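# Close and latch the low cupboard's two doors

## Task

Push both doors of the low storage cupboard fully closed, then rotate the cupboard's handle back so the doors are latched. The attempt fails if either door is slammed, whether opening or closing, or if the robot topples or is left leaning.

## Robot and tools

ROBOT. A LinearBot: an omnidirectional wheeled base with a vertical column about 1.7 m tall. A carriage rides the column (lift_m) and holds two identical six-joint arms, left and right, each ending in a two-finger gripper. Arm bases sit roughly 0.57 m + lift_m above the floor, and the carriage hangs about 0.15 m lower than them. A hand reaches about 0.78 m from its shoulder but only about 0.38 m below the arm base. With both arms parked (joints 1-6 at 0, 0.05, 0.05, 1.45, 0, 0) the robot is about 0.85 m wide and 0.65 m long. Cameras: carriage_camera (fixed, forward, tilted about 20 degrees down), left_wrist_camera and right_wrist_camera (looking past the fingertips). Images are 672x504.

FRAMES. Base frame: origin on the floor below the base centre, x forward, y left, z up, metres. left_hand and right_hand are reported in it (the point between the finger pads), with quat_wxyz; the hand's z axis runs along the fingers and the fingers open along its y axis. Odometry frame: the base frame where the scene began; base_odometry counts wheel turns only, so slip reads as travel, and heading (rad, left positive, -3.142 to 3.142) can drift a degree or two.

move. One action per call. Optional "base" holds exactly one relative command, an offset from where the base last reported itself: {"translate_m": d} forward positive, -2 to 2 m; {"strafe_m": d} left positive, -2 to 2 m; {"rotate_rad": d} counter-clockwise positive, -6.3 to 6.3 rad. Optional "joints" is a single dict of absolute targets by name covering both arms and the lift: lift_m 0 to 1 m; joint1 -2.617 to 3.054 rad (yaw about vertical, 0 forward, positive left); joint2 0 to 3.141 (shoulder: 0 back-level, 1.57 upright, 3.14 forward-level); joint3 0 to 3.141 (elbow: 0 folded, 3.14 straight); joint4 -1.57 to 1.57 (wrist pitch, positive lifts fingertips); joint5 -1.57 to 1.57 (wrist yaw, positive swings fingertips to the right); joint6 -2.094 to 2.094 (roll about the fingers); gripper_m 0 to 0.093 m pad gap. Names are prefixed left_ or right_ (e.g. right_joint4_rad). Omitted joints may keep pushing to earlier targets. Optional "speeds" caps top speed for this action: translate_m and strafe_m 0.02 to 0.5 m/s, rotate_rad 0.05 to 1.57 rad/s, lift_m 0.08 to 0.25 m/s (defaults are the maxima). Optional "min_time_s" 0.1 to 8 s sets a minimum duration for arm and gripper motions, making paths straighter and gentler. "cameras" lists which images to return (null or ["all"] for all, [] for none). Unknown keys make a call invalid; out-of-range values get it refused, and after a refusal or a stop the remaining queued calls in that reply are skipped. No action runs over 15 s; a base move times out at 14 s.

wait(seconds 0 to 10) lets the scene run with no new command and returns state and images. zoom_image(camera, region [x0,y0,x1,y1] pixels, max 504x504) enlarges part of the latest image. read_manual gives licence text only. finished_scene(scene: current scene number) ends the scene irreversibly; the doors must stay closed and latched without the robot.

RESULTS. "move" reads "done" if all motions finished, otherwise the worst status. base_status/joint_status per motion: done (for the base, wheels turned as commanded even if slipping), off_target (stopped short, may still push), contact_stop or time_out (target dropped, holding), not_followed (arm targets withheld because the arm would come too close to itself or the other arm; to recover, send one arm its current readings with joint1 turned well away, then the other arm in a later call). "pictures" gives image order. on_its_own reports uncommanded behaviour. joint_positions, motor_effort (percent of max, bracket = peak in last action; a steadily falling lift effort while lowering means a hand rests on something), joint torques (joints 1-3 wrap at ±28 N m), and Motor temperatures per arm are reported. Tolerances for done: lift ±0.004, joints 1-3 ±0.02/0.105/0.06, joint4 ±0.04, joint5 ±0.025, joint6 ±0.02, gripper ±0.004.

CAUTIONS. Reported hand positions are approximate, usually a bit higher than reality, worse at long reach. Arms and grippers have no contact stop: a blocked arm keeps pressing and snaps to target once free. The base stops on wheel effort only and ignores the arms. If pinned after contact, back off about 0.2 m the way you came. Push doors slowly and steadily, with low speeds and min_time_s, so they do not swing hard. The robot tips most easily with the carriage high, arms extended, while pushing or pulling, or on sudden stops; only images reveal a lean. Never let the arms collide or press on each other. Never reverse under a table edge into the column. Heat: arms held extended or pushing warm up; at 75 °C a MOTOR HOT line appears, at 100 °C the arm goes limp for 30-60 s (limit_stop_at_motor_heat). Park the arm to cool. The scene keeps running while you think, holding your last command.

Each tool is called by a JSON object that holds its "fn" and its "kwargs", one argument or row to a line.

## Session

{"fn": "move", "kwargs": {

}}

Scene clock: 0.00 s.
Joint torques (N m): no reading
Motor temperatures (°C): left_arm=[28 48 43 49 32 34 27] | right_arm=[32 43 46 40 34 27 34]
base_odometry: x=+0.000 y=+0.000 heading=+0.000
base_status: not commanded
joint_positions: lift_m=+0.300 left_joint1_rad=-0.015 left_joint2_rad=+0.062 left_joint3_rad=+0.040 left_joint4_rad=+1.483 left_joint5_rad=+0.007 left_joint6_rad=+0.015 left_gripper_m=+0.09396 right_joint1_rad=-0.020 right_joint2_rad=+0.051 right_joint3_rad=+0.029 right_joint4_rad=+1.435 right_joint5_rad=-0.007 right_joint6_rad=+0.024 right_gripper_m=+0.09396
joint_status: not commanded
motor_effort: lift_m=+22 drive_wheels=+0
left_hand: x=+0.2590 y=+0.3135 z=+1.2806 quat_wxyz=(+0.998, +0.004, +0.055, +0.000) (m; base frame)
right_hand: x=+0.2705 y=-0.3147 z=+1.2761 quat_wxyz=(+0.997, -0.002, +0.079, +0.003) (m; base frame)
pictures: carriage_camera, left_wrist_camera, right_wrist_camera

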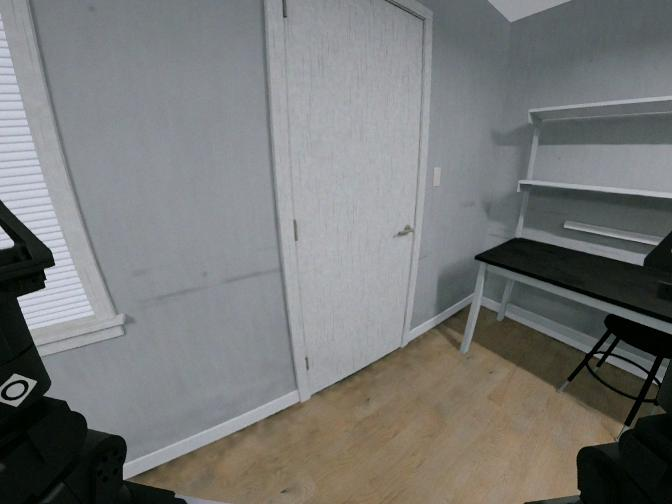

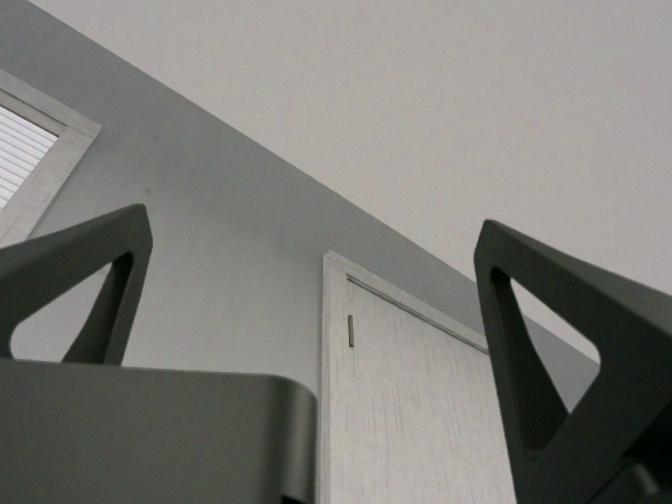

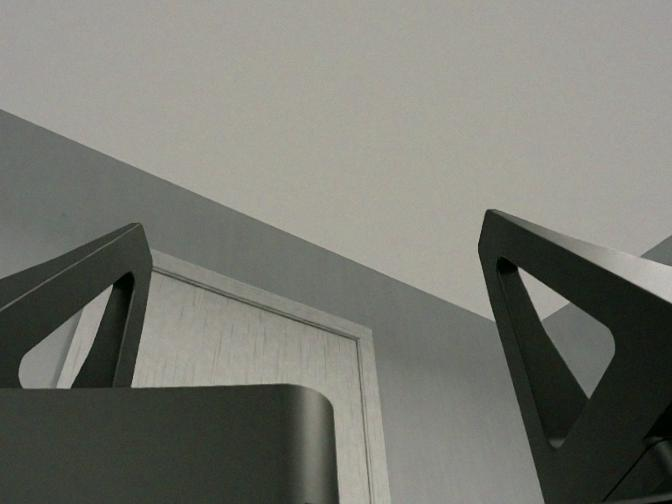

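{"fn": "move", "kwargs": {
  "base": {"rotate_rad": -1.2},
  "cameras": ["carriage_camera"]
}}

{"fn": "move", "kwargs": {
  "base": {"rotate_rad": -1.2},
  "cameras": ["carriage_camera"]
}}

{"fn": "move", "kwargs": {
  "base": {"rotate_rad": -1.2},
  "cameras": ["carriage_camera"]
}}

{"fn": "move", "kwargs": {
  "base": {"rotate_rad": -1.2},
  "cameras": ["carriage_camera"]
}}

Scene clock: 2.93 s.
Joint torques (N m): left_arm=[-0.38 4.25 5.27 -0.21 -0.08 -0.02] | right_arm=[-0.16 2.99 6.24 -0.05 -0.06 0.1]
Motor temperatures (°C): left_arm=[28 48 43 49 32 34 27] | right_arm=[32 43 46 40 34 27 34]
move: done
base_odometry: x=+0.000 y=+0.000 heading=-1.200
base_status: done
joint_positions: lift_m=+0.300 left_joint1_rad=-0.015 left_joint2_rad=+0.062 left_joint3_rad=+0.040 left_joint4_rad=+1.482 left_joint5_rad=+0.007 left_joint6_rad=+0.015 left_gripper_m=+0.09396 right_joint1_rad=-0.020 right_joint2_rad=+0.051 right_joint3_rad=+0.029 right_joint4_rad=+1.435 right_joint5_rad=-0.007 right_joint6_rad=+0.024 right_gripper_m=+0.09396
joint_status: not commanded
motor_effort: lift_m=+21(23) drive_wheels=+4(11)
left_hand: x=+0.2593 y=+0.3135 z=+1.2805 quat_wxyz=(+0.998, +0.004, +0.056, +0.000) (m; base frame)
right_hand: x=+0.2706 y=-0.3147 z=+1.2761 quat_wxyz=(+0.997, -0.002, +0.079, +0.003) (m; base frame)
pictures: carriage_camera

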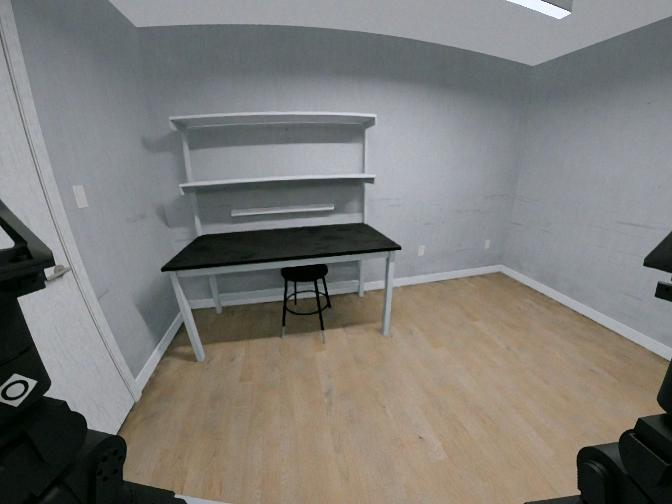

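Scene clock: 5.70 s.
Joint torques (N m): left_arm=[-0.39 4.26 5.29 -0.2 -0.08 -0.02] | right_arm=[-0.02 3.07 6.27 -0.07 -0.06 0.1]
Motor temperatures (°C): left_arm=[28 48 43 49 32 34 27] | right_arm=[32 43 46 40 34 27 34]
move: done
base_odometry: x=+0.000 y=+0.000 heading=-2.399
base_status: done
joint_positions: lift_m=+0.300 left_joint1_rad=-0.015 left_joint2_rad=+0.062 left_joint3_rad=+0.040 left_joint4_rad=+1.481 left_joint5_rad=+0.007 left_joint6_rad=+0.015 left_gripper_m=+0.09397 right_joint1_rad=-0.020 right_joint2_rad=+0.051 right_joint3_rad=+0.029 right_joint4_rad=+1.435 right_joint5_rad=-0.007 right_joint6_rad=+0.024 right_gripper_m=+0.09397
joint_status: not commanded
motor_effort: lift_m=+23(25) drive_wheels=+4(10)
left_hand: x=+0.2594 y=+0.3135 z=+1.2805 quat_wxyz=(+0.998, +0.004, +0.056, +0.000) (m; base frame)
right_hand: x=+0.2706 y=-0.3147 z=+1.2761 quat_wxyz=(+0.997, -0.002, +0.079, +0.003) (m; base frame)
pictures: carriage_camera

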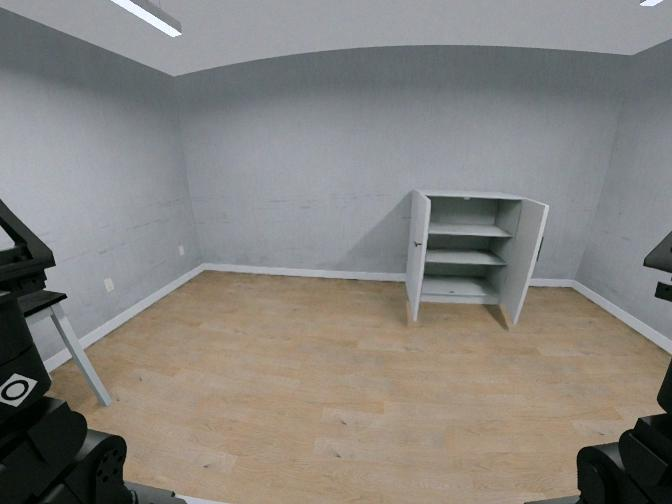

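Scene clock: 8.47 s.
Joint torques (N m): left_arm=[-0.38 4.26 5.3 -0.2 -0.08 -0.02] | right_arm=[-0.14 3.07 6.31 -0.05 -0.04 0.1]
Motor temperatures (°C): left_arm=[28 48 44 49 32 34 27] | right_arm=[32 43 46 39 33 27 34]
move: done
base_odometry: x=+0.000 y=+0.000 heading=+2.684
base_status: done
joint_positions: lift_m=+0.300 left_joint1_rad=-0.015 left_joint2_rad=+0.062 left_joint3_rad=+0.040 left_joint4_rad=+1.481 left_joint5_rad=+0.007 left_joint6_rad=+0.015 left_gripper_m=+0.09398 right_joint1_rad=-0.020 right_joint2_rad=+0.051 right_joint3_rad=+0.029 right_joint4_rad=+1.435 right_joint5_rad=-0.007 right_joint6_rad=+0.024 right_gripper_m=+0.09398
joint_status: not commanded
motor_effort: lift_m=+23(24) drive_wheels=+4(10)
left_hand: x=+0.2596 y=+0.3135 z=+1.2805 quat_wxyz=(+0.998, +0.004, +0.056, +0.000) (m; base frame)
right_hand: x=+0.2706 y=-0.3147 z=+1.2761 quat_wxyz=(+0.997, -0.002, +0.079, +0.003) (m; base frame)
pictures: carriage_camera

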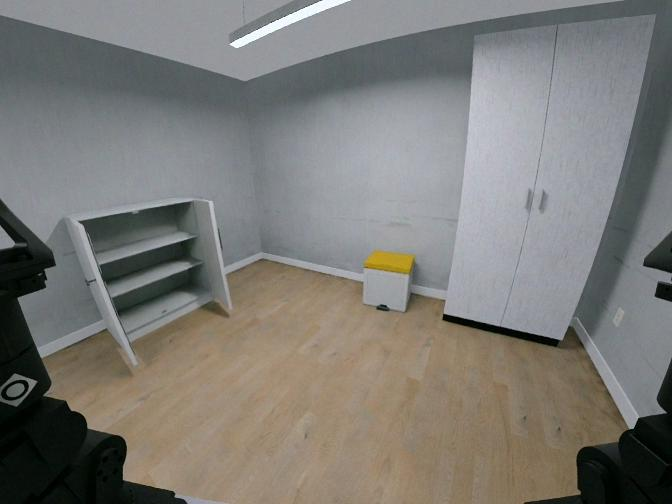

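Scene clock: 11.23 s.
Joint torques (N m): left_arm=[-0.39 4.26 5.29 -0.19 -0.07 -0.02] | right_arm=[-0.16 3.1 6.28 -0.03 -0.04 0.08]
Motor temperatures (°C): left_arm=[28 48 44 48 32 34 27] | right_arm=[32 43 47 39 33 27 34]
move: done
base_odometry: x=+0.000 y=+0.000 heading=+1.484
base_status: done
joint_positions: lift_m=+0.300 left_joint1_rad=-0.015 left_joint2_rad=+0.062 left_joint3_rad=+0.040 left_joint4_rad=+1.480 left_joint5_rad=+0.007 left_joint6_rad=+0.015 left_gripper_m=+0.09398 right_joint1_rad=-0.020 right_joint2_rad=+0.051 right_joint3_rad=+0.029 right_joint4_rad=+1.435 right_joint5_rad=-0.007 right_joint6_rad=+0.024 right_gripper_m=+0.09398
joint_status: not commanded
motor_effort: lift_m=+20(24) drive_wheels=+4(10)
left_hand: x=+0.2597 y=+0.3135 z=+1.2805 quat_wxyz=(+0.998, +0.004, +0.056, +0.000) (m; base frame)
right_hand: x=+0.2706 y=-0.3147 z=+1.2761 quat_wxyz=(+0.997, -0.002, +0.079, +0.003) (m; base frame)
pictures: carriage_camera

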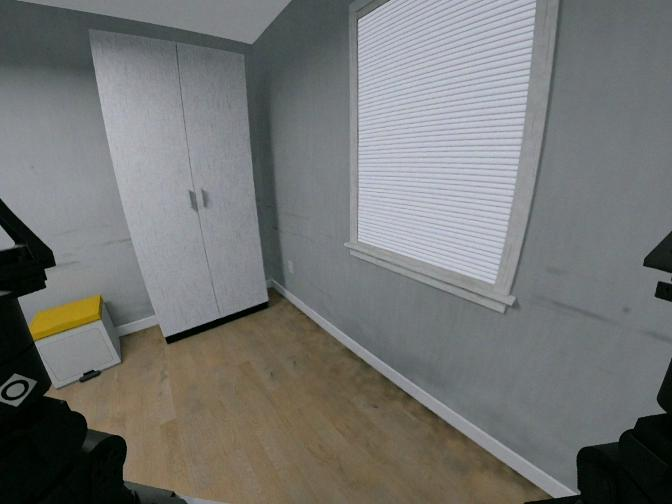

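{"fn": "move", "kwargs": {
  "base": {"rotate_rad": 2.05},
  "cameras": ["carriage_camera"]
}}

{"fn": "zoom_image", "kwargs": {
  "camera": "carriage_camera",
  "region": [240, 160, 440, 340]
}}

Scene clock: 14.87 s.
Joint torques (N m): left_arm=[-0.39 4.26 5.3 -0.17 -0.08 -0.02] | right_arm=[-0.21 3.14 6.31 -0.03 -0.06 0.12]
Motor temperatures (°C): left_arm=[28 48 44 48 32 34 27] | right_arm=[32 43 47 39 33 27 34]
move: done
base_odometry: x=+0.000 y=+0.000 heading=-2.749
base_status: done
joint_positions: lift_m=+0.300 left_joint1_rad=-0.015 left_joint2_rad=+0.062 left_joint3_rad=+0.040 left_joint4_rad=+1.478 left_joint5_rad=+0.007 left_joint6_rad=+0.015 left_gripper_m=+0.09399 right_joint1_rad=-0.020 right_joint2_rad=+0.051 right_joint3_rad=+0.029 right_joint4_rad=+1.433 right_joint5_rad=-0.007 right_joint6_rad=+0.024 right_gripper_m=+0.09399
joint_status: not commanded
motor_effort: lift_m=+20(24) drive_wheels=+4(10)
left_hand: x=+0.2602 y=+0.3135 z=+1.2804 quat_wxyz=(+0.998, +0.004, +0.057, +0.000) (m; base frame)
right_hand: x=+0.2710 y=-0.3147 z=+1.2760 quat_wxyz=(+0.997, -0.002, +0.080, +0.003) (m; base frame)
pictures: carriage_camera

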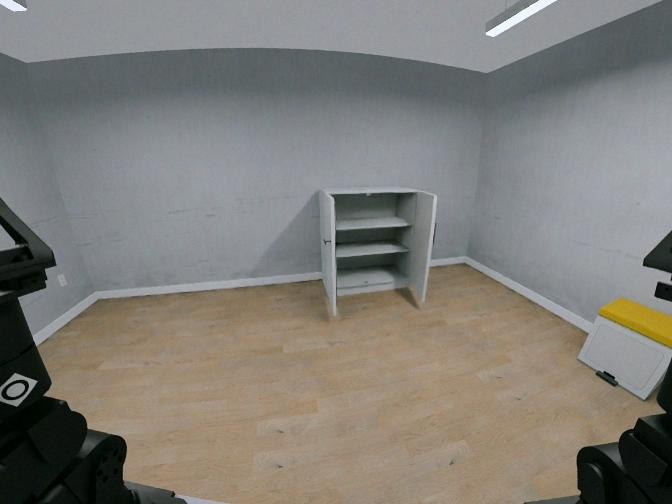

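Scaled by 2.520.

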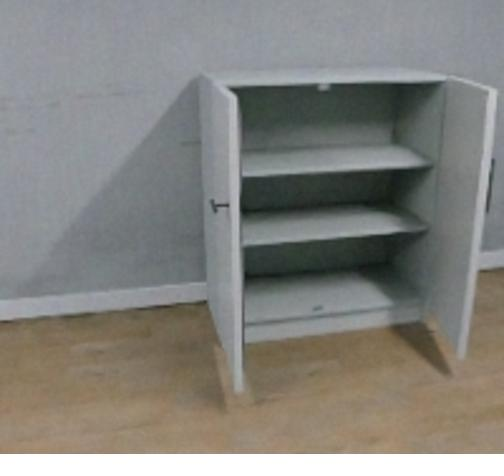

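{"fn": "move", "kwargs": {
  "base": {"rotate_rad": 0.243},
  "cameras": []
}}

{"fn": "move", "kwargs": {
  "base": {"strafe_m": -0.9},
  "joints": {"lift_m": 0.2},
  "cameras": ["carriage_camera"]
}}

{"fn": "zoom_image", "kwargs": {
  "camera": "carriage_camera",
  "region": [240, 150, 440, 350]
}}

Scene clock: 16.67 s.
Joint torques (N m): left_arm=[-0.39 4.26 5.3 -0.16 -0.08 -0.02] | right_arm=[-0.17 3.03 6.27 -0.05 -0.05 0.1]
Motor temperatures (°C): left_arm=[28 48 44 48 32 34 27] | right_arm=[32 43 47 38 33 27 34]
move: done
base_odometry: x=+0.000 y=+0.000 heading=-2.506
base_status: done
joint_positions: lift_m=+0.300 left_joint1_rad=-0.015 left_joint2_rad=+0.062 left_joint3_rad=+0.040 left_joint4_rad=+1.478 left_joint5_rad=+0.007 left_joint6_rad=+0.015 left_gripper_m=+0.09399 right_joint1_rad=-0.020 right_joint2_rad=+0.051 right_joint3_rad=+0.029 right_joint4_rad=+1.433 right_joint5_rad=-0.007 right_joint6_rad=+0.024 right_gripper_m=+0.09399
joint_status: not commanded
motor_effort: lift_m=+20(24) drive_wheels=+4(9)
left_hand: x=+0.2601 y=+0.3135 z=+1.2804 quat_wxyz=(+0.998, +0.004, +0.057, +0.000) (m; base frame)
right_hand: x=+0.2710 y=-0.3147 z=+1.2760 quat_wxyz=(+0.997, -0.002, +0.080, +0.003) (m; base frame)
pictures: none
No camera images: "cameras" was empty.

Scene clock: 20.77 s.
Joint torques (N m): left_arm=[-0.39 4.25 5.31 -0.17 -0.08 -0.02] | right_arm=[-0.06 3.12 6.34 -0.02 -0.02 0.1]
Motor temperatures (°C): left_arm=[28 48 44 47 32 34 27] | right_arm=[32 43 47 38 33 27 33]
move: done
base_odometry: x=-0.535 y=+0.724 heading=-2.506
base_status: done
joint_positions: lift_m=+0.200 left_joint1_rad=-0.015 left_joint2_rad=+0.062 left_joint3_rad=+0.040 left_joint4_rad=+1.478 left_joint5_rad=+0.007 left_joint6_rad=+0.015 left_gripper_m=+0.09399 right_joint1_rad=-0.019 right_joint2_rad=+0.051 right_joint3_rad=+0.029 right_joint4_rad=+1.433 right_joint5_rad=-0.007 right_joint6_rad=+0.024 right_gripper_m=+0.09399
joint_status: all done
motor_effort: lift_m=+18(22) drive_wheels=-2(13)
left_hand: x=+0.2601 y=+0.3135 z=+1.1806 quat_wxyz=(+0.998, +0.004, +0.057, +0.000) (m; base frame)
right_hand: x=+0.2710 y=-0.3147 z=+1.1762 quat_wxyz=(+0.997, -0.002, +0.080, +0.003) (m; base frame)
pictures: carriage_camera

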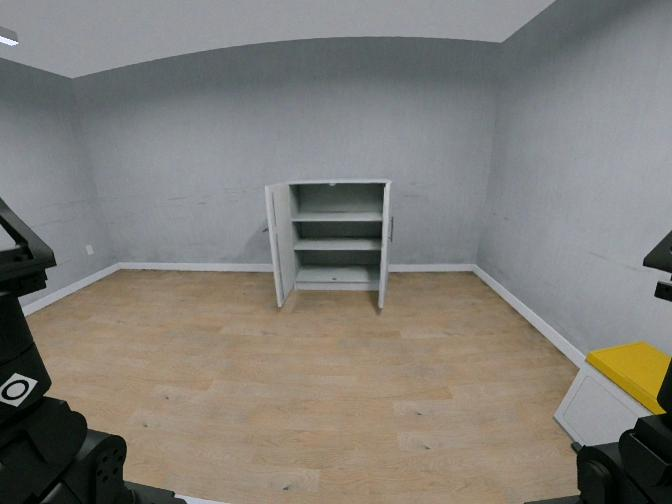

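Scaled by 2.520.

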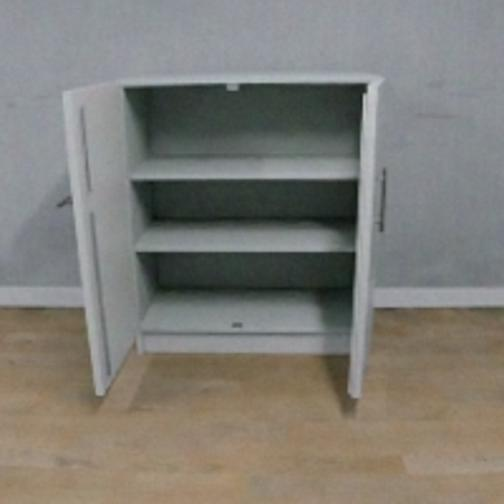

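{"fn": "move", "kwargs": {
  "base": {"translate_m": 0.75},
  "joints": {"lift_m": 0.1},
  "cameras": ["carriage_camera"]
}}

{"fn": "zoom_image", "kwargs": {
  "camera": "carriage_camera",
  "region": [200, 120, 480, 400]
}}

{"fn": "zoom_image", "kwargs": {
  "camera": "carriage_camera",
  "region": [220, 180, 320, 280]
}}

Scene clock: 25.93 s.
Joint torques (N m): left_arm=[-0.39 4.51 5.38 -0.17 -0.08 -0.02] | right_arm=[-0.24 3.07 6.26 -0.02 -0.03 0.07]
Motor temperatures (°C): left_arm=[28 48 45 47 31 33 27] | right_arm=[32 43 48 38 33 27 33]
move: done
base_odometry: x=-1.139 y=+0.279 heading=-2.506
base_status: done
joint_positions: lift_m=+0.100 left_joint1_rad=-0.015 left_joint2_rad=+0.062 left_joint3_rad=+0.040 left_joint4_rad=+1.479 left_joint5_rad=+0.007 left_joint6_rad=+0.015 left_gripper_m=+0.09399 right_joint1_rad=-0.019 right_joint2_rad=+0.051 right_joint3_rad=+0.029 right_joint4_rad=+1.432 right_joint5_rad=-0.007 right_joint6_rad=+0.024 right_gripper_m=+0.09399
joint_status: all done
motor_effort: lift_m=+17(23) drive_wheels=-1(12)
left_hand: x=+0.2599 y=+0.3135 z=+1.0806 quat_wxyz=(+0.998, +0.004, +0.057, +0.000) (m; base frame)
right_hand: x=+0.2713 y=-0.3147 z=+1.0761 quat_wxyz=(+0.997, -0.002, +0.080, +0.003) (m; base frame)
pictures: carriage_camera

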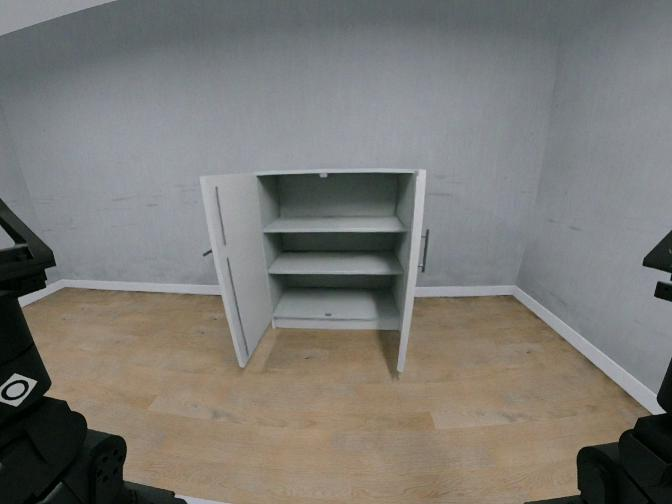

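Scaled by 1.800.

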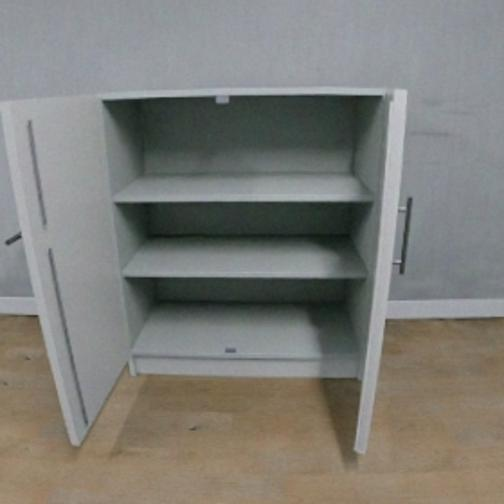

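Scaled by 5.040.

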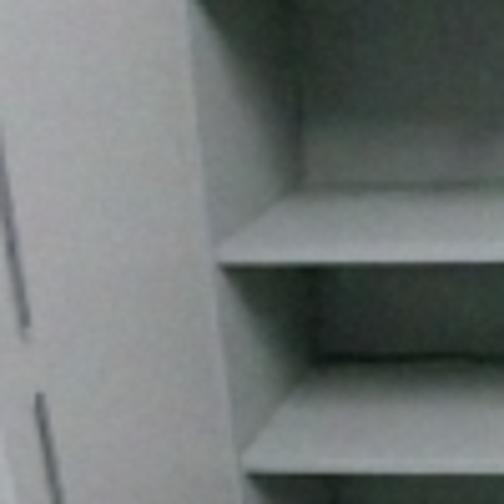

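{"fn": "zoom_image", "kwargs": {
  "camera": "carriage_camera",
  "region": [190, 160, 260, 230]
}}

{"fn": "zoom_image", "kwargs": {
  "camera": "carriage_camera",
  "region": [190, 220, 260, 290]
}}

{"fn": "zoom_image", "kwargs": {
  "camera": "carriage_camera",
  "region": [385, 160, 455, 230]
}}

{"fn": "zoom_image", "kwargs": {
  "camera": "carriage_camera",
  "region": [225, 310, 295, 380]
}}

Scaled by 7.200.

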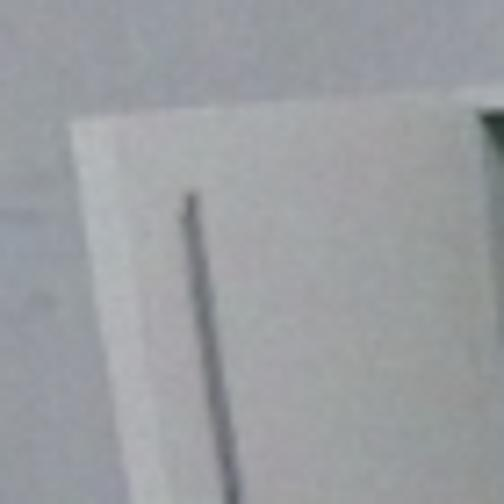

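Scaled by 7.200.

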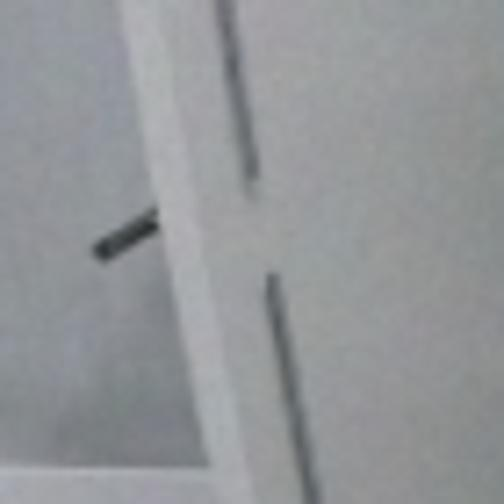

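Scaled by 7.200.

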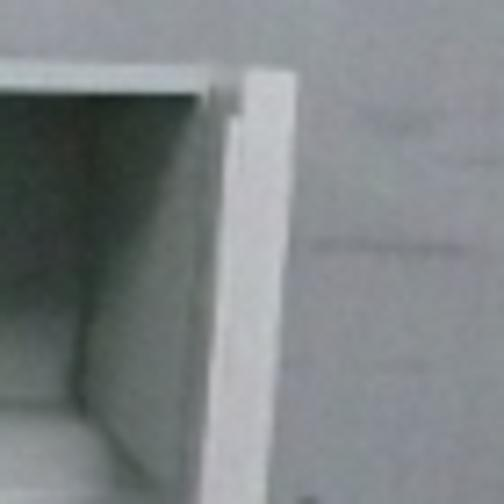

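Scaled by 7.200.

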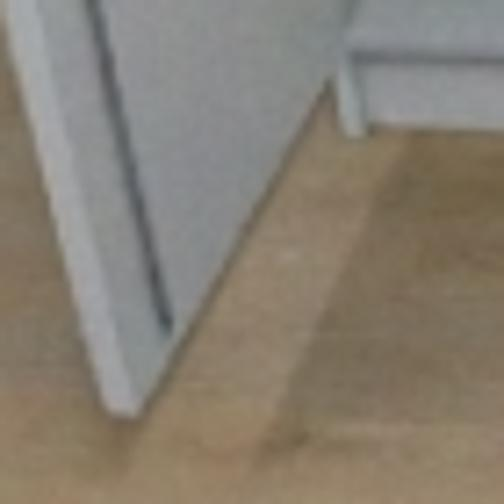

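{"fn": "move", "kwargs": {
  "base": {"strafe_m": 0.9},
  "cameras": []
}}

{"fn": "move", "kwargs": {
  "base": {"rotate_rad": -0.6},
  "joints": {"lift_m": 0.0},
  "cameras": ["carriage_camera"]
}}

{"fn": "zoom_image", "kwargs": {
  "camera": "carriage_camera",
  "region": [280, 150, 420, 290]
}}

Scene clock: 30.47 s.
Joint torques (N m): left_arm=[-0.39 4.29 5.33 -0.17 -0.08 -0.02] | right_arm=[-0.2 3.07 6.31 0 -0.05 0.09]
Motor temperatures (°C): left_arm=[28 48 45 47 31 33 27] | right_arm=[32 43 48 37 33 27 33]
move: done
base_odometry: x=-0.605 y=-0.446 heading=-2.506
base_status: done
joint_positions: lift_m=+0.100 left_joint1_rad=-0.015 left_joint2_rad=+0.062 left_joint3_rad=+0.040 left_joint4_rad=+1.479 left_joint5_rad=+0.007 left_joint6_rad=+0.015 left_gripper_m=+0.09399 right_joint1_rad=-0.020 right_joint2_rad=+0.051 right_joint3_rad=+0.029 right_joint4_rad=+1.432 right_joint5_rad=-0.007 right_joint6_rad=+0.024 right_gripper_m=+0.09399
joint_status: not commanded
motor_effort: lift_m=+19(23) drive_wheels=+0(10)
left_hand: x=+0.2599 y=+0.3135 z=+1.0806 quat_wxyz=(+0.998, +0.004, +0.057, +0.000) (m; base frame)
right_hand: x=+0.2713 y=-0.3147 z=+1.0761 quat_wxyz=(+0.997, -0.002, +0.080, +0.003) (m; base frame)
pictures: none
No camera images: "cameras" was empty.

Scene clock: 32.50 s.
Joint torques (N m): left_arm=[-0.38 4.29 5.29 -0.18 -0.08 -0.02] | right_arm=[-0.12 3.1 6.26 -0.02 -0.05 0.08]
Motor temperatures (°C): left_arm=[28 47 45 46 31 33 27] | right_arm=[32 42 48 37 33 27 33]
move: done
base_odometry: x=-0.605 y=-0.446 heading=-3.106
base_status: done
joint_positions: lift_m=+0.000 left_joint1_rad=-0.015 left_joint2_rad=+0.062 left_joint3_rad=+0.040 left_joint4_rad=+1.480 left_joint5_rad=+0.007 left_joint6_rad=+0.015 left_gripper_m=+0.09399 right_joint1_rad=-0.020 right_joint2_rad=+0.051 right_joint3_rad=+0.029 right_joint4_rad=+1.432 right_joint5_rad=-0.007 right_joint6_rad=+0.024 right_gripper_m=+0.09399
joint_status: all done
motor_effort: lift_m=+20(24) drive_wheels=+4(9)
left_hand: x=+0.2598 y=+0.3135 z=+0.9806 quat_wxyz=(+0.998, +0.004, +0.056, +0.000) (m; base frame)
right_hand: x=+0.2712 y=-0.3147 z=+0.9762 quat_wxyz=(+0.997, -0.002, +0.080, +0.003) (m; base frame)
pictures: carriage_camera

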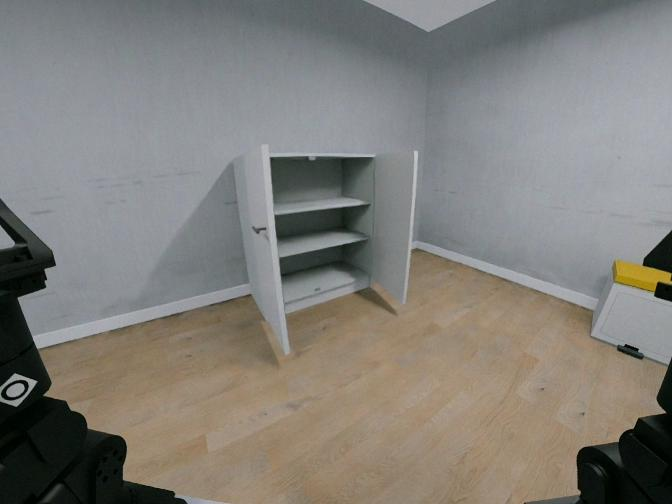

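Scaled by 3.600.

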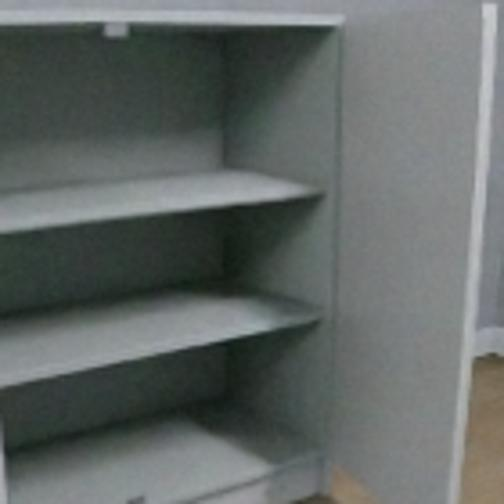

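{"fn": "move", "kwargs": {
  "base": {"translate_m": 0.5},
  "cameras": []
}}

{"fn": "move", "kwargs": {
  "base": {"rotate_rad": -0.6},
  "cameras": ["carriage_camera"]
}}

{"fn": "zoom_image", "kwargs": {
  "camera": "carriage_camera",
  "region": [100, 150, 250, 300]
}}

Scene clock: 35.80 s.
Joint torques (N m): left_arm=[-0.39 4.31 5.22 -0.19 -0.08 -0.02] | right_arm=[-0.09 3.08 6.31 0.01 -0.04 0.14]
Motor temperatures (°C): left_arm=[28 47 45 46 31 33 26] | right_arm=[32 42 48 37 33 27 33]
move: done
base_odometry: x=-1.104 y=-0.463 heading=-3.107
base_status: done
joint_positions: lift_m=+0.000 left_joint1_rad=-0.015 left_joint2_rad=+0.062 left_joint3_rad=+0.040 left_joint4_rad=+1.480 left_joint5_rad=+0.007 left_joint6_rad=+0.015 left_gripper_m=+0.09399 right_joint1_rad=-0.020 right_joint2_rad=+0.051 right_joint3_rad=+0.029 right_joint4_rad=+1.432 right_joint5_rad=-0.007 right_joint6_rad=+0.024 right_gripper_m=+0.09399
joint_status: not commanded
motor_effort: lift_m=+20(23) drive_wheels=-2(13)
left_hand: x=+0.2597 y=+0.3135 z=+0.9806 quat_wxyz=(+0.998, +0.004, +0.056, +0.000) (m; base frame)
right_hand: x=+0.2713 y=-0.3147 z=+0.9761 quat_wxyz=(+0.997, -0.002, +0.081, +0.003) (m; base frame)
pictures: none
No camera images: "cameras" was empty.

Scene clock: 37.83 s.
Joint torques (N m): left_arm=[-0.39 4.29 5.3 -0.2 -0.08 -0.02] | right_arm=[-0.1 3.06 6.23 -0.03 -0.05 0.09]
Motor temperatures (°C): left_arm=[28 47 45 46 31 33 26] | right_arm=[32 42 48 36 33 27 33]
move: done
base_odometry: x=-1.105 y=-0.463 heading=+2.577
base_status: done
joint_positions: lift_m=+0.000 left_joint1_rad=-0.015 left_joint2_rad=+0.062 left_joint3_rad=+0.040 left_joint4_rad=+1.481 left_joint5_rad=+0.007 left_joint6_rad=+0.015 left_gripper_m=+0.09399 right_joint1_rad=-0.020 right_joint2_rad=+0.051 right_joint3_rad=+0.029 right_joint4_rad=+1.432 right_joint5_rad=-0.007 right_joint6_rad=+0.024 right_gripper_m=+0.09399
joint_status: not commanded
motor_effort: lift_m=+18(22) drive_wheels=+4(10)
left_hand: x=+0.2595 y=+0.3135 z=+0.9807 quat_wxyz=(+0.998, +0.004, +0.056, +0.000) (m; base frame)
right_hand: x=+0.2713 y=-0.3147 z=+0.9761 quat_wxyz=(+0.997, -0.002, +0.080, +0.003) (m; base frame)
pictures: carriage_camera

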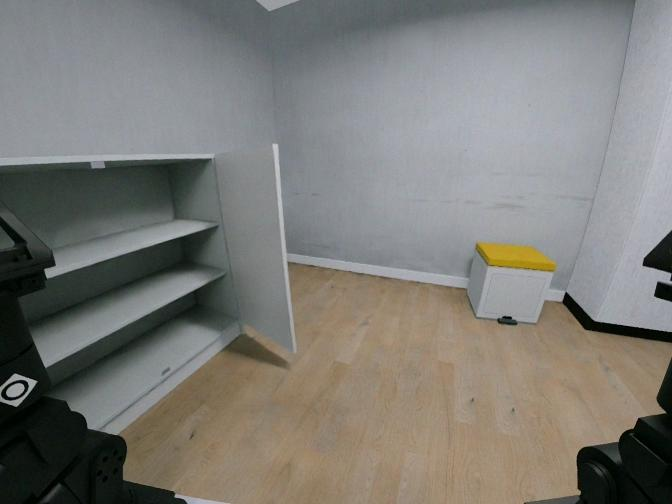

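Scaled by 3.360.

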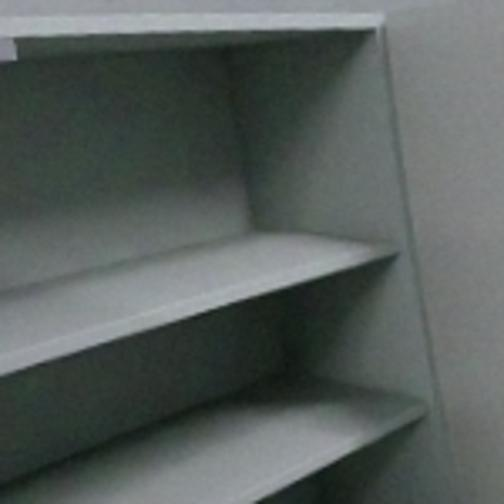

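{"fn": "move", "kwargs": {
  "base": {"rotate_rad": 1.2},
  "cameras": []
}}

{"fn": "move", "kwargs": {
  "base": {"strafe_m": 0.6},
  "cameras": []
}}

{"fn": "move", "kwargs": {
  "base": {"rotate_rad": -0.7},
  "cameras": ["carriage_camera"]
}}

{"fn": "zoom_image", "kwargs": {
  "camera": "carriage_camera",
  "region": [250, 150, 400, 300]
}}

Scene clock: 40.83 s.
Joint torques (N m): left_arm=[-0.39 4.29 5.29 -0.19 -0.08 -0.02] | right_arm=[-0.08 3.07 6.28 -0.01 -0.06 0.09]
Motor temperatures (°C): left_arm=[28 47 45 46 31 33 26] | right_arm=[32 42 48 36 33 27 33]
move: done
base_odometry: x=-1.105 y=-0.463 heading=-2.507
base_status: done
joint_positions: lift_m=+0.000 left_joint1_rad=-0.015 left_joint2_rad=+0.062 left_joint3_rad=+0.040 left_joint4_rad=+1.481 left_joint5_rad=+0.007 left_joint6_rad=+0.015 left_gripper_m=+0.09400 right_joint1_rad=-0.020 right_joint2_rad=+0.051 right_joint3_rad=+0.029 right_joint4_rad=+1.432 right_joint5_rad=-0.007 right_joint6_rad=+0.024 right_gripper_m=+0.09400
joint_status: not commanded
motor_effort: lift_m=+19(23) drive_wheels=+4(12)
left_hand: x=+0.2596 y=+0.3135 z=+0.9807 quat_wxyz=(+0.998, +0.004, +0.056, +0.000) (m; base frame)
right_hand: x=+0.2713 y=-0.3147 z=+0.9761 quat_wxyz=(+0.997, -0.002, +0.081, +0.003) (m; base frame)
pictures: none
No camera images: "cameras" was empty.

Scene clock: 44.23 s.
Joint torques (N m): left_arm=[-0.39 4.27 5.3 -0.19 -0.08 -0.02] | right_arm=[-0.09 3.07 6.17 -0.03 -0.09 0.09]
Motor temperatures (°C): left_arm=[28 47 45 46 31 33 26] | right_arm=[32 42 48 36 33 27 33]
move: done
base_odometry: x=-0.748 y=-0.945 heading=-2.506
base_status: done
joint_positions: lift_m=+0.000 left_joint1_rad=-0.015 left_joint2_rad=+0.062 left_joint3_rad=+0.040 left_joint4_rad=+1.481 left_joint5_rad=+0.007 left_joint6_rad=+0.015 left_gripper_m=+0.09400 right_joint1_rad=-0.020 right_joint2_rad=+0.051 right_joint3_rad=+0.029 right_joint4_rad=+1.432 right_joint5_rad=-0.007 right_joint6_rad=+0.024 right_gripper_m=+0.09400
joint_status: not commanded
motor_effort: lift_m=+22(22) drive_wheels=-2(14)
left_hand: x=+0.2596 y=+0.3135 z=+0.9807 quat_wxyz=(+0.998, +0.004, +0.056, +0.000) (m; base frame)
right_hand: x=+0.2713 y=-0.3147 z=+0.9761 quat_wxyz=(+0.997, -0.002, +0.081, +0.002) (m; base frame)
pictures: none
No camera images: "cameras" was empty.

Scene clock: 46.40 s.
Joint torques (N m): left_arm=[-0.39 4.29 5.29 -0.2 -0.08 -0.02] | right_arm=[-0.08 3.03 6.24 -0.02 -0.03 0.11]
Motor temperatures (°C): left_arm=[28 47 45 45 31 33 26] | right_arm=[32 42 49 36 33 27 33]
move: done
base_odometry: x=-0.748 y=-0.945 heading=+3.077
base_status: done
joint_positions: lift_m=+0.000 left_joint1_rad=-0.015 left_joint2_rad=+0.062 left_joint3_rad=+0.040 left_joint4_rad=+1.481 left_joint5_rad=+0.007 left_joint6_rad=+0.015 left_gripper_m=+0.09400 right_joint1_rad=-0.020 right_joint2_rad=+0.051 right_joint3_rad=+0.029 right_joint4_rad=+1.432 right_joint5_rad=-0.007 right_joint6_rad=+0.024 right_gripper_m=+0.09400
joint_status: not commanded
motor_effort: lift_m=+19(22) drive_wheels=+4(9)
left_hand: x=+0.2595 y=+0.3135 z=+0.9807 quat_wxyz=(+0.998, +0.004, +0.056, +0.000) (m; base frame)
right_hand: x=+0.2713 y=-0.3147 z=+0.9761 quat_wxyz=(+0.997, -0.002, +0.080, +0.002) (m; base frame)
pictures: carriage_camera

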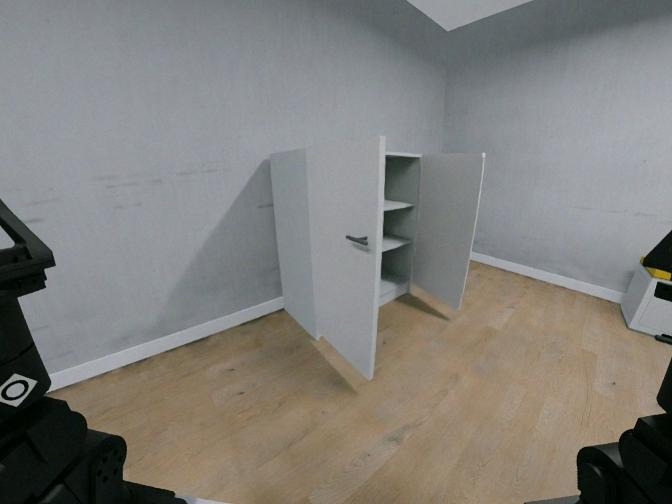

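Scaled by 3.360.

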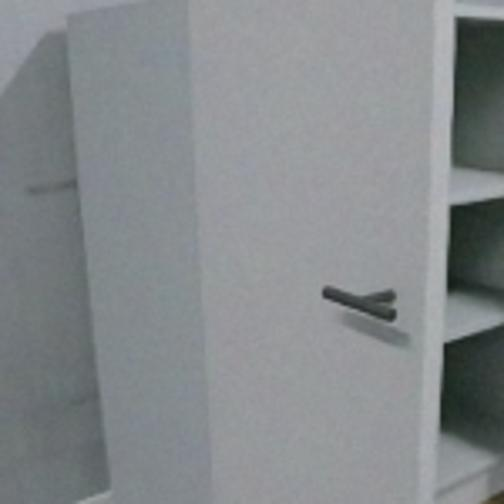

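{"fn": "zoom_image", "kwargs": {
  "camera": "carriage_camera",
  "region": [330, 215, 390, 260]
}}

Scaled by 8.400.

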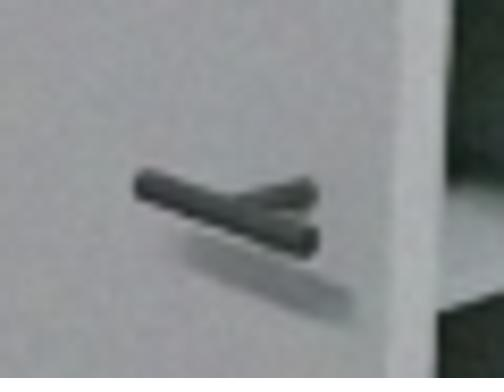

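{"fn": "move", "kwargs": {
  "base": {"rotate_rad": 0.7},
  "cameras": []
}}

{"fn": "move", "kwargs": {
  "base": {"translate_m": -0.4},
  "cameras": []
}}

{"fn": "move", "kwargs": {
  "base": {"strafe_m": -1.4},
  "joints": {"lift_m": 0.15, "right_gripper_m": 0.0},
  "cameras": ["carriage_camera"]
}}

Scene clock: 50.43 s.
Joint torques (N m): left_arm=[-0.38 4.27 5.3 -0.2 -0.08 -0.02] | right_arm=[-0.2 3.03 6.31 0 -0.06 0.11]
Motor temperatures (°C): left_arm=[28 47 45 45 31 33 26] | right_arm=[32 42 49 35 32 26 33]
move: done
base_odometry: x=-0.748 y=-0.945 heading=-2.507
base_status: done
joint_positions: lift_m=+0.000 left_joint1_rad=-0.015 left_joint2_rad=+0.062 left_joint3_rad=+0.040 left_joint4_rad=+1.481 left_joint5_rad=+0.007 left_joint6_rad=+0.015 left_gripper_m=+0.09400 right_joint1_rad=-0.020 right_joint2_rad=+0.051 right_joint3_rad=+0.029 right_joint4_rad=+1.432 right_joint5_rad=-0.007 right_joint6_rad=+0.024 right_gripper_m=+0.09400
joint_status: not commanded
motor_effort: lift_m=+19(22) drive_wheels=+7(9)
left_hand: x=+0.2595 y=+0.3135 z=+0.9807 quat_wxyz=(+0.998, +0.004, +0.056, +0.000) (m; base frame)
right_hand: x=+0.2713 y=-0.3147 z=+0.9761 quat_wxyz=(+0.997, -0.002, +0.080, +0.002) (m; base frame)
pictures: none
No camera images: "cameras" was empty.

Scene clock: 53.27 s.
Joint torques (N m): left_arm=[-0.39 4.42 5.33 -0.21 -0.08 -0.02] | right_arm=[-0.13 3.11 6.26 -0.06 -0.04 0.1]
Motor temperatures (°C): left_arm=[28 47 45 45 31 33 26] | right_arm=[32 42 49 35 32 26 33]
move: done
base_odometry: x=-0.426 y=-0.708 heading=-2.506
base_status: done
joint_positions: lift_m=+0.000 left_joint1_rad=-0.015 left_joint2_rad=+0.062 left_joint3_rad=+0.040 left_joint4_rad=+1.481 left_joint5_rad=+0.007 left_joint6_rad=+0.015 left_gripper_m=+0.09400 right_joint1_rad=-0.020 right_joint2_rad=+0.051 right_joint3_rad=+0.029 right_joint4_rad=+1.432 right_joint5_rad=-0.007 right_joint6_rad=+0.024 right_gripper_m=+0.09400
joint_status: not commanded
motor_effort: lift_m=+18(22) drive_wheels=-2(13)
left_hand: x=+0.2595 y=+0.3135 z=+0.9807 quat_wxyz=(+0.998, +0.004, +0.056, +0.000) (m; base frame)
right_hand: x=+0.2712 y=-0.3147 z=+0.9762 quat_wxyz=(+0.997, -0.002, +0.080, +0.002) (m; base frame)
pictures: none
No camera images: "cameras" was empty.

Scene clock: 58.47 s.
Joint torques (N m): left_arm=[-0.39 4.27 5.26 -0.22 -0.08 -0.02] | right_arm=[0.14 3.18 6.38 -0.01 -0.04 0.11]
Motor temperatures (°C): left_arm=[28 47 46 44 31 33 26] | right_arm=[32 42 49 35 32 26 33]
move: done
base_odometry: x=-1.257 y=+0.419 heading=-2.506
base_status: done
joint_positions: lift_m=+0.150 left_joint1_rad=-0.015 left_joint2_rad=+0.062 left_joint3_rad=+0.040 left_joint4_rad=+1.481 left_joint5_rad=+0.007 left_joint6_rad=+0.015 left_gripper_m=+0.09400 right_joint1_rad=-0.020 right_joint2_rad=+0.051 right_joint3_rad=+0.029 right_joint4_rad=+1.432 right_joint5_rad=-0.007 right_joint6_rad=+0.024 right_gripper_m=+0.00033
joint_status: all done
motor_effort: lift_m=+21(31) drive_wheels=+0(9)
left_hand: x=+0.2595 y=+0.3135 z=+1.1304 quat_wxyz=(+0.998, +0.004, +0.056, +0.000) (m; base frame)
right_hand: x=+0.2712 y=-0.3147 z=+1.1259 quat_wxyz=(+0.997, -0.002, +0.080, +0.002) (m; base frame)
pictures: carriage_camera

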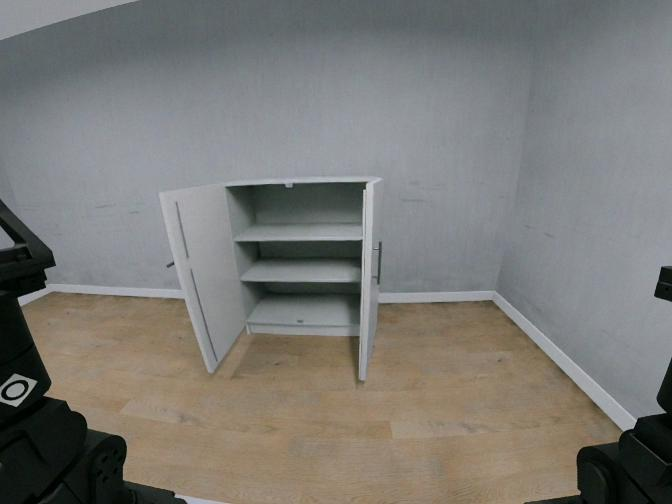

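{"fn": "move", "kwargs": {
  "joints": {"right_joint1_rad": 0.0, "right_joint2_rad": 2.238, "right_joint3_rad": 1.492, "right_joint4_rad": 0.746, "right_joint5_rad": 0.0, "right_joint6_rad": 0.0, "lift_m": 0.15},
  "min_time_s": 3,
  "cameras": ["carriage_camera", "right_wrist_camera"]
}}

Scene clock: 62.10 s.
Joint torques (N m): left_arm=[-0.38 4.29 5.29 -0.2 -0.08 -0.02] | right_arm=[0.35 -9.31 9.94 2.5 0.04 0.04]
Motor temperatures (°C): left_arm=[27 47 46 44 31 33 26] | right_arm=[32 42 49 35 32 26 32]
move: done
base_odometry: x=-1.257 y=+0.419 heading=-2.506
base_status: not commanded
joint_positions: lift_m=+0.150 left_joint1_rad=-0.015 left_joint2_rad=+0.062 left_joint3_rad=+0.040 left_joint4_rad=+1.481 left_joint5_rad=+0.007 left_joint6_rad=+0.015 left_gripper_m=+0.09400 right_joint1_rad=-0.007 right_joint2_rad=+2.223 right_joint3_rad=+1.467 right_joint4_rad=+0.763 right_joint5_rad=-0.007 right_joint6_rad=+0.007 right_gripper_m=+0.00033
joint_status: all done
motor_effort: lift_m=+22(25) drive_wheels=+0(0)
left_hand: x=+0.2595 y=+0.3135 z=+1.1304 quat_wxyz=(+0.998, +0.004, +0.056, +0.000) (m; base frame)
right_hand: x=+0.8748 y=-0.3185 z=+0.9024 quat_wxyz=(+0.710, +0.002, +0.705, +0.003) (m; base frame)
pictures: carriage_camera, right_wrist_camera

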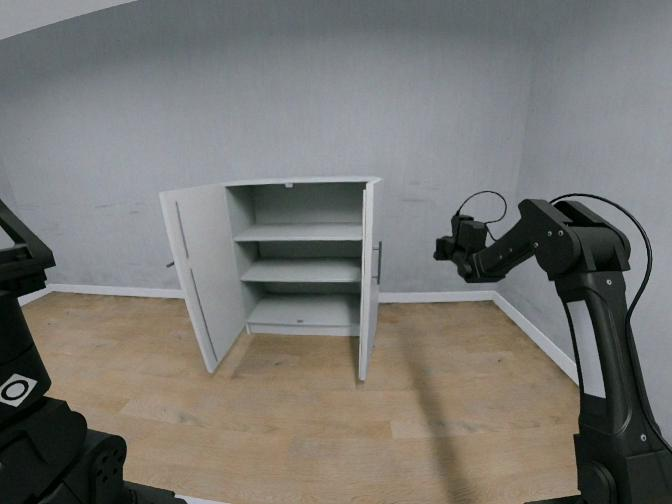

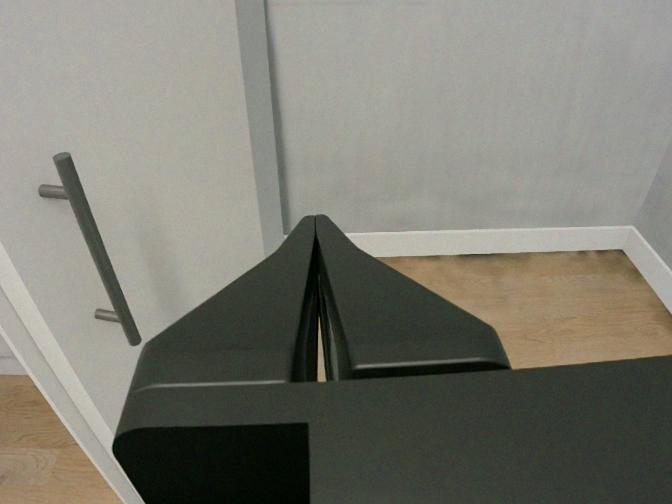

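{"fn": "move", "kwargs": {
  "base": {"translate_m": 0.31},
  "speeds": {"translate_m": 0.2},
  "cameras": ["carriage_camera", "right_wrist_camera"]
}}

Scene clock: 64.97 s.
Joint torques (N m): left_arm=[-0.38 4.3 5.22 -0.26 -0.08 -0.02] | right_arm=[0.35 -9.58 10 2.53 0 0.01]
Motor temperatures (°C): left_arm=[27 47 46 44 31 32 26] | right_arm=[32 44 50 37 32 26 32]
move: done
base_odometry: x=-1.507 y=+0.235 heading=-2.507
base_status: done
joint_positions: lift_m=+0.150 left_joint1_rad=-0.015 left_joint2_rad=+0.062 left_joint3_rad=+0.040 left_joint4_rad=+1.482 left_joint5_rad=+0.007 left_joint6_rad=+0.015 left_gripper_m=+0.09400 right_joint1_rad=-0.007 right_joint2_rad=+2.224 right_joint3_rad=+1.467 right_joint4_rad=+0.759 right_joint5_rad=-0.007 right_joint6_rad=+0.007 right_gripper_m=+0.00033
joint_status: not commanded
motor_effort: lift_m=+21(25) drive_wheels=-2(9)
left_hand: x=+0.2593 y=+0.3135 z=+1.1304 quat_wxyz=(+0.998, +0.004, +0.056, +0.000) (m; base frame)
right_hand: x=+0.8749 y=-0.3185 z=+0.9011 quat_wxyz=(+0.708, +0.002, +0.706, +0.002) (m; base frame)
pictures: carriage_camera, right_wrist_camera

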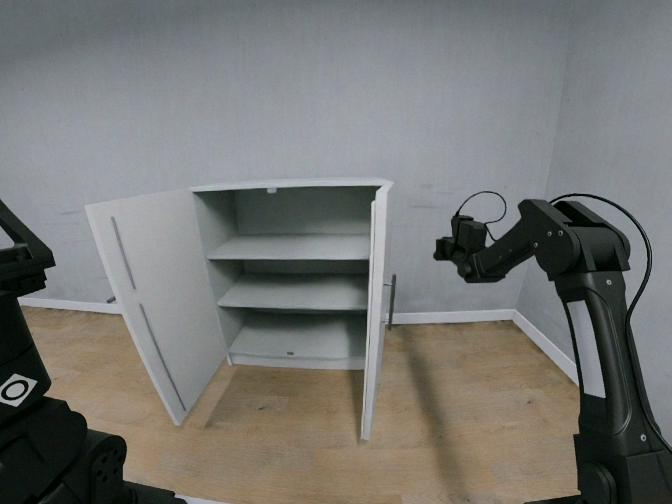

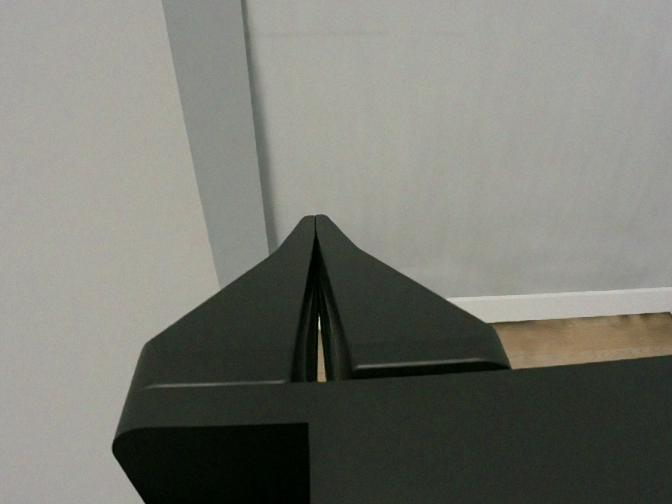

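{"fn": "move", "kwargs": {
  "base": {"strafe_m": 0.15},
  "speeds": {"strafe_m": 0.05},
  "cameras": ["carriage_camera", "right_wrist_camera"]
}}

Scene clock: 68.67 s.
Joint torques (N m): left_arm=[-0.39 4.29 5.29 -0.21 -0.08 -0.02] | right_arm=[0.29 -9.35 9.96 2.52 -0.03 0.05]
Motor temperatures (°C): left_arm=[27 47 46 44 31 32 26] | right_arm=[32 45 50 38 32 26 32]
move: done
base_odometry: x=-1.418 y=+0.114 heading=-2.507
base_status: done
joint_positions: lift_m=+0.150 left_joint1_rad=-0.015 left_joint2_rad=+0.062 left_joint3_rad=+0.040 left_joint4_rad=+1.482 left_joint5_rad=+0.007 left_joint6_rad=+0.015 left_gripper_m=+0.09400 right_joint1_rad=-0.005 right_joint2_rad=+2.224 right_joint3_rad=+1.467 right_joint4_rad=+0.759 right_joint5_rad=-0.003 right_joint6_rad=+0.007 right_gripper_m=+0.00033
joint_status: not commanded
motor_effort: lift_m=+21(26) drive_wheels=+0(8)
left_hand: x=+0.2593 y=+0.3135 z=+1.1304 quat_wxyz=(+0.998, +0.004, +0.056, +0.000) (m; base frame)
right_hand: x=+0.8749 y=-0.3178 z=+0.9011 quat_wxyz=(+0.708, +0.003, +0.706, +0.002) (m; base frame)
pictures: carriage_camera, right_wrist_camera

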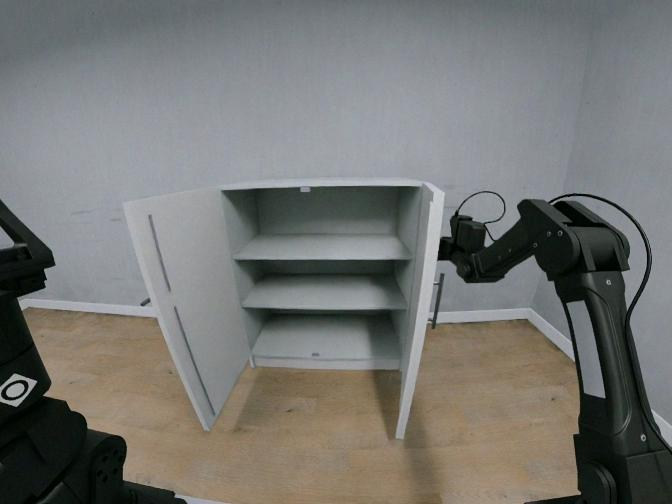

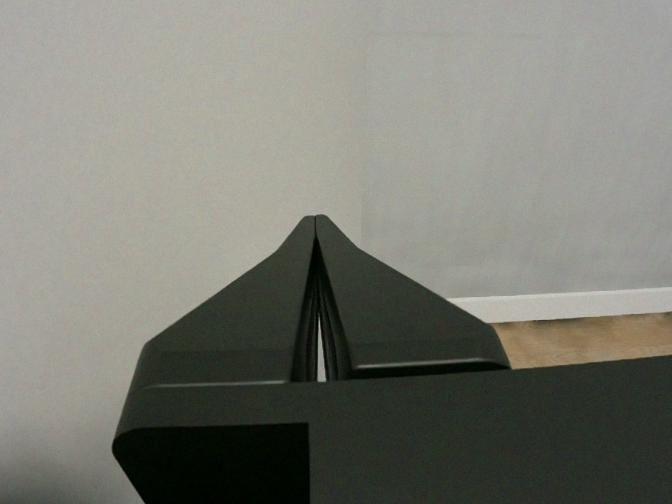

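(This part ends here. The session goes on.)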